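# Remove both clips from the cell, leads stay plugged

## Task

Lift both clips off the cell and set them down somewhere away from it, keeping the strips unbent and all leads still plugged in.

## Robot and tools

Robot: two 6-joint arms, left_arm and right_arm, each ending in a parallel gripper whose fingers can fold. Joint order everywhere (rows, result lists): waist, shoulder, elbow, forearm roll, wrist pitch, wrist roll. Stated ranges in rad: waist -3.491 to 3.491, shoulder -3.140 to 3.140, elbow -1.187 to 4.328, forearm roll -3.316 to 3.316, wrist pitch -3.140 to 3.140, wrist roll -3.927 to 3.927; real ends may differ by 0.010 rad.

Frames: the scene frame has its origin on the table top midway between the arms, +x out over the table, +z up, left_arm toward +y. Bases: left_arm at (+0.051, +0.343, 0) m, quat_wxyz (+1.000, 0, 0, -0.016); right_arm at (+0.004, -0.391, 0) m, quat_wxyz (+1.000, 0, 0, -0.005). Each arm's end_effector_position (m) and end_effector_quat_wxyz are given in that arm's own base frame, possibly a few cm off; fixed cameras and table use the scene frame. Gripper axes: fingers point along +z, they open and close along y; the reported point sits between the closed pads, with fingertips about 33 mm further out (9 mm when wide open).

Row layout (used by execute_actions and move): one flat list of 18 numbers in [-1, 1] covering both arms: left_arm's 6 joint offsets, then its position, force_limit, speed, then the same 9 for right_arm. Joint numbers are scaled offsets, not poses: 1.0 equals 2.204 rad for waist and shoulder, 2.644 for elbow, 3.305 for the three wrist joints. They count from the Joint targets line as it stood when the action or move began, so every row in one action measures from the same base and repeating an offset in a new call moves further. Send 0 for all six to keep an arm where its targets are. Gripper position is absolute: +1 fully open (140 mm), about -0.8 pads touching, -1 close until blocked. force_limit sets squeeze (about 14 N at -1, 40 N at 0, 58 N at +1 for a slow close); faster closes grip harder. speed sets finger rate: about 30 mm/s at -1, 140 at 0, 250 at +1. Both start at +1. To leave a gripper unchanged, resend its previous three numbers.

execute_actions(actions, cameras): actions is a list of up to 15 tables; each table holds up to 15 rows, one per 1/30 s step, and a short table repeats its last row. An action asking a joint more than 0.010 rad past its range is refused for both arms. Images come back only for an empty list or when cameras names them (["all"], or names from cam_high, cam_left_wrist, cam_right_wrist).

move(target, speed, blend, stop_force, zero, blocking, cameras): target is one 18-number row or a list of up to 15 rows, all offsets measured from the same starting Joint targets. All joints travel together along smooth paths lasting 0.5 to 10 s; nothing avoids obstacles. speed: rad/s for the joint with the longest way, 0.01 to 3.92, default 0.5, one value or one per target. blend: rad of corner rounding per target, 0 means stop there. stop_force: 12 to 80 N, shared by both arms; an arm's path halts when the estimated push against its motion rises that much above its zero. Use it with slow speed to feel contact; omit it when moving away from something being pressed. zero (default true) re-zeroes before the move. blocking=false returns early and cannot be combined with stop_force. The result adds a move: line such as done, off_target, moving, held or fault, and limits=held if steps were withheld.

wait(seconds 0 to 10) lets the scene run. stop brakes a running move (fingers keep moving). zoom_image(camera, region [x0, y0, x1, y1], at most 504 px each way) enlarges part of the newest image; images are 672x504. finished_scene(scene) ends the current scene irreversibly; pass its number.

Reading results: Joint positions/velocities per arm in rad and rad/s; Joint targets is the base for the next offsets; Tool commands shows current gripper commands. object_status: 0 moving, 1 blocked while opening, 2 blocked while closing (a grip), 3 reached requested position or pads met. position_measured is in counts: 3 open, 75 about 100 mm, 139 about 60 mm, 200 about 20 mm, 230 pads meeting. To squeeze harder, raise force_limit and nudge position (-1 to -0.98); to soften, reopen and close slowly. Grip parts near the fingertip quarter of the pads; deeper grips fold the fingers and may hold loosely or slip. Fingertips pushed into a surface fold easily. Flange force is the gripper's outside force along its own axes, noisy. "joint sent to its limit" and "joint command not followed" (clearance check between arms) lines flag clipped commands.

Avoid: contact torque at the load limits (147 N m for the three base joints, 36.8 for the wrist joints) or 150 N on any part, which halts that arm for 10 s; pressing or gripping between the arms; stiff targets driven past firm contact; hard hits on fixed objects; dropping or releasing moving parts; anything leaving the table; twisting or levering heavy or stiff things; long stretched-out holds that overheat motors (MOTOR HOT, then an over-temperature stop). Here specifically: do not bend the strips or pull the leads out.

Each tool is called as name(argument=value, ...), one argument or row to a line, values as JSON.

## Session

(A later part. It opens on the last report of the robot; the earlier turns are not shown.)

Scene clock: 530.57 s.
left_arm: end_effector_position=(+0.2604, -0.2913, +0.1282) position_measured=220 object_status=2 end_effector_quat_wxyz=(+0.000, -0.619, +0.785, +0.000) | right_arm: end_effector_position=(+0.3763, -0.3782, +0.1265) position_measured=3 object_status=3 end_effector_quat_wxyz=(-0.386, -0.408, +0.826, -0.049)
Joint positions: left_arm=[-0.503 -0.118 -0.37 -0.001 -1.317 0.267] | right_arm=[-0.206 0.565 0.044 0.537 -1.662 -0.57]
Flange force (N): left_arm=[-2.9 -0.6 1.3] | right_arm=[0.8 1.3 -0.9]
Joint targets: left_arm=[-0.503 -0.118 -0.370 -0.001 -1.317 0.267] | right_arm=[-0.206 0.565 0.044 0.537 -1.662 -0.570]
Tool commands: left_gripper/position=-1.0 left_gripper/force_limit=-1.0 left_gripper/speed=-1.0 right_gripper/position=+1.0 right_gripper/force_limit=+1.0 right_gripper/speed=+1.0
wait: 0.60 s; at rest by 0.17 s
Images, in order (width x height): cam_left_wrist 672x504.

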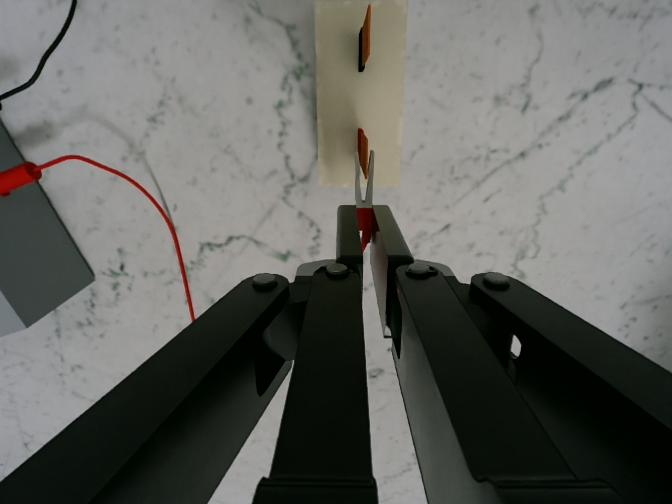

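move(
  target=[
    [0.0501, -0.026, -0.0189, 0, -0.0027, -0.0334, -1, -1, -1, 0, 0, 0, 0, 0, 0, 1, 1, 1],
    [0.1178, -0.0539, -0.0376, 0, -0.0064, -0.0786, -1, -1, -1, 0, 0, 0, 0, 0, 0, 1, 1, 1],
    [0.1178, -0.0122, -0.0966, 0, 0.0686, -0.0786, -1, -1, -1, 0, 0, 0, 0, 0, 0, 1, 1, 1],
  ],
  speed=[0.06, 0.15, 0.1],
  blend=[0.01, 0.02, 0],
  cameras=["cam_left_wrist", "cam_high"],
)

zoom_image(
  camera="cam_left_wrist",
  region=[300, 60, 440, 270],
)

Scene clock: 563.10 s.
left_arm: end_effector_position=(+0.2810, -0.2035, +0.0352) position_measured=220 object_status=2 end_effector_quat_wxyz=(+0.000, -0.619, +0.785, +0.000) | right_arm: end_effector_position=(+0.3763, -0.3782, +0.1265) position_measured=3 object_status=3 end_effector_quat_wxyz=(-0.386, -0.408, +0.826, -0.049)
Joint positions: left_arm=[-0.243 -0.145 -0.626 -0.001 -1.091 0.007] | right_arm=[-0.206 0.565 0.044 0.537 -1.662 -0.57]
Flange force (N): left_arm=[-3.7 0.7 1.1] | right_arm=[1.0 1.0 -0.8]
Joint targets: left_arm=[-0.243 -0.145 -0.626 -0.001 -1.091 0.007] | right_arm=[-0.206 0.565 0.044 0.537 -1.662 -0.570]
move: done
Images, in order (width x height): cam_high 672x504, cam_left_wrist 672x504.

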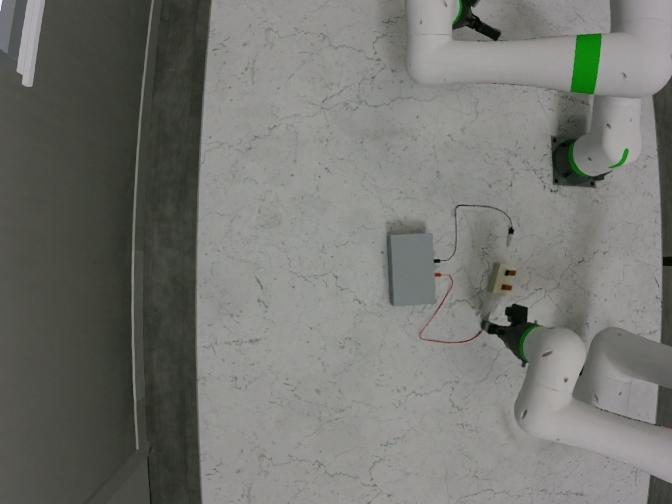

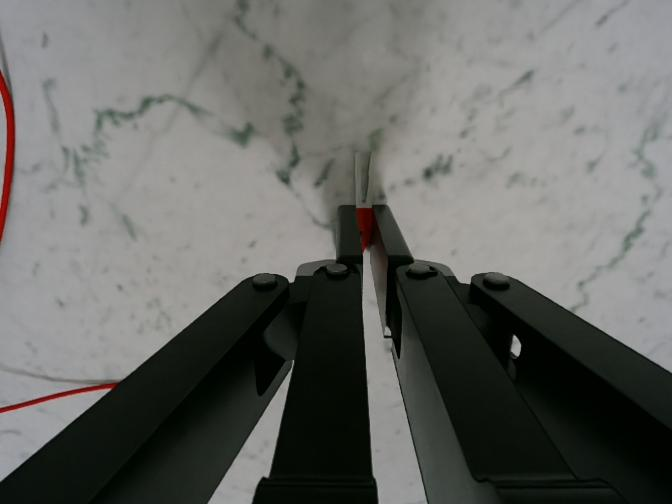

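Scaled by 2.400 from the camera's 672x504 image, which has a finer 960x720 frame.

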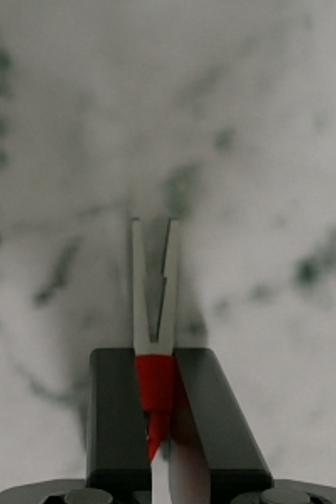

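Release, then lift.

move(
  target=[0, 0, 0, 0, 0, 0, -0.4, -1, -1, 0, 0, 0, 0, 0, 0, 1, 1, 1],
)

wait(
  seconds=0.5,
  cameras=["cam_left_wrist"],
)

move(
  target=[0, -0.0417, 0.059, 0, -0.075, 0, -0.4, -1, -1, 0, 0, 0, 0, 0, 0, 1, 1, 1],
  speed=0.3,
  cameras=["cam_left_wrist", "cam_high"],
)

zoom_image(
  camera="cam_high",
  region=[470, 220, 570, 340],
)

Scene clock: 572.90 s.
left_arm: end_effector_position=(+0.2810, -0.2035, +0.0352) position_measured=179 object_status=0 end_effector_quat_wxyz=(+0.000, -0.619, +0.785, +0.000) | right_arm: end_effector_position=(+0.3763, -0.3782, +0.1265) position_measured=3 object_status=3 end_effector_quat_wxyz=(-0.386, -0.408, +0.826, -0.049)
Joint positions: left_arm=[-0.243 -0.145 -0.626 -0.001 -1.091 0.007] | right_arm=[-0.206 0.565 0.044 0.537 -1.662 -0.57]
Flange force (N): left_arm=[-3.5 -0.2 1.1] | right_arm=[0.5 0.7 -1.3]
Joint targets: left_arm=[-0.243 -0.145 -0.626 -0.001 -1.091 0.007] | right_arm=[-0.206 0.565 0.044 0.537 -1.662 -0.570]
move: done

Scene clock: 573.40 s.
left_arm: end_effector_position=(+0.2810, -0.2035, +0.0352) position_measured=179 object_status=3 end_effector_quat_wxyz=(+0.000, -0.619, +0.785, +0.000) | right_arm: end_effector_position=(+0.3763, -0.3782, +0.1265) position_measured=3 object_status=3 end_effector_quat_wxyz=(-0.386, -0.408, +0.826, -0.049)
Joint positions: left_arm=[-0.243 -0.145 -0.626 -0.001 -1.091 0.007] | right_arm=[-0.206 0.565 0.044 0.537 -1.662 -0.57]
Flange force (N): left_arm=[-3.8 -0.2 1.5] | right_arm=[0.4 1.0 -1.6]
Joint targets: left_arm=[-0.243 -0.145 -0.626 -0.001 -1.091 0.007] | right_arm=[-0.206 0.565 0.044 0.537 -1.662 -0.570]
Tool commands: left_gripper/position=-0.4 left_gripper/force_limit=-1.0 left_gripper/speed=-1.0 right_gripper/position=+1.0 right_gripper/force_limit=+1.0 right_gripper/speed=+1.0
wait: 0.50 s; at rest by 0.17 s
Images, in order (width x height): cam_left_wrist 672x504.

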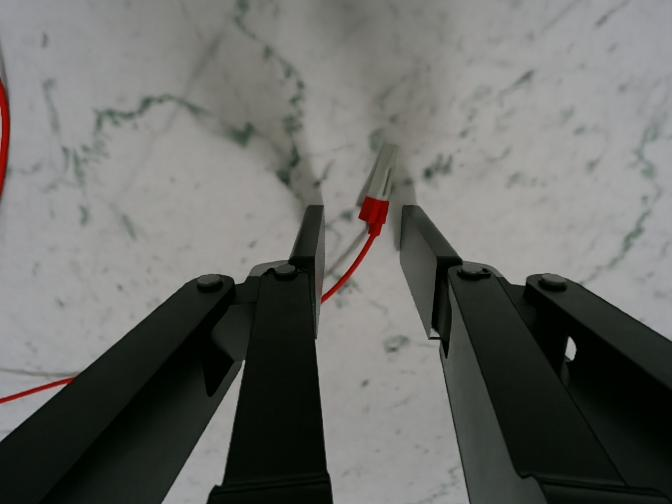

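Scene clock: 574.57 s.
left_arm: end_effector_position=(+0.2812, -0.2035, +0.1277) position_measured=179 object_status=3 end_effector_quat_wxyz=(+0.000, -0.619, +0.785, +0.001) | right_arm: end_effector_position=(+0.3763, -0.3782, +0.1265) position_measured=3 object_status=3 end_effector_quat_wxyz=(-0.386, -0.408, +0.826, -0.049)
Joint positions: left_arm=[-0.243 -0.237 -0.47 -0.001 -1.339 0.007] | right_arm=[-0.206 0.565 0.044 0.537 -1.662 -0.57]
Flange force (N): left_arm=[-4.2 -0.3 1.6] | right_arm=[0.4 1.8 -0.9]
Joint targets: left_arm=[-0.243 -0.237 -0.470 -0.001 -1.339 0.007] | right_arm=[-0.206 0.565 0.044 0.537 -1.662 -0.570]
move: done
Images, in order (width x height): cam_high 672x504, cam_left_wrist 672x504.

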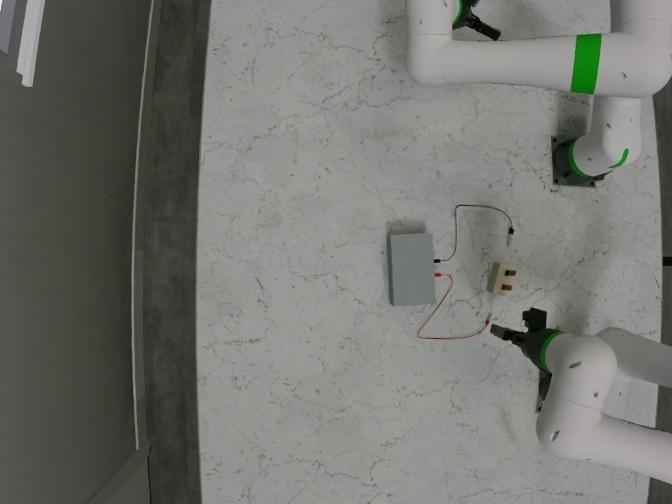

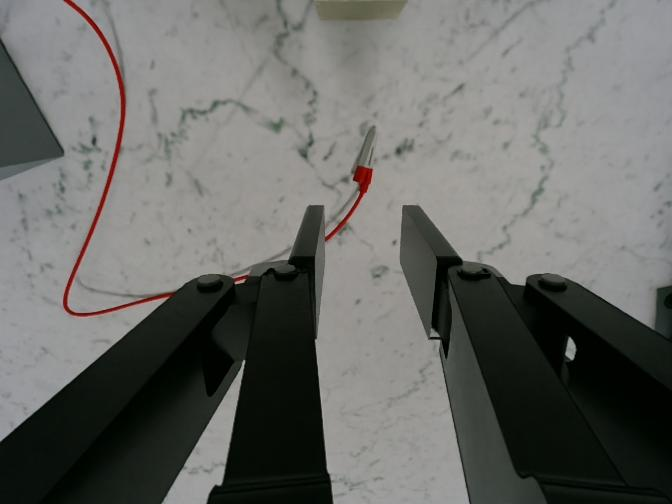

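Scaled by 4.200 from the camera's 672x504 image, which has a finer 960x720 frame.

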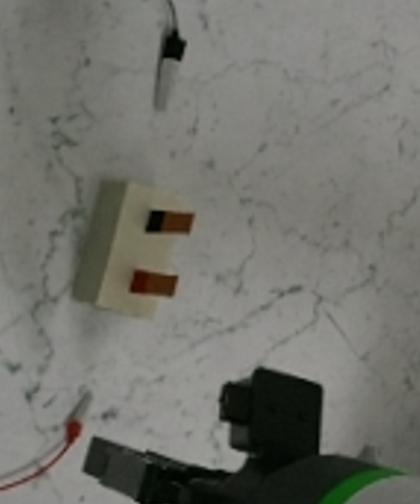

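Done.

finished_scene(
  scene=1,
)

The scene is finished: the task was done.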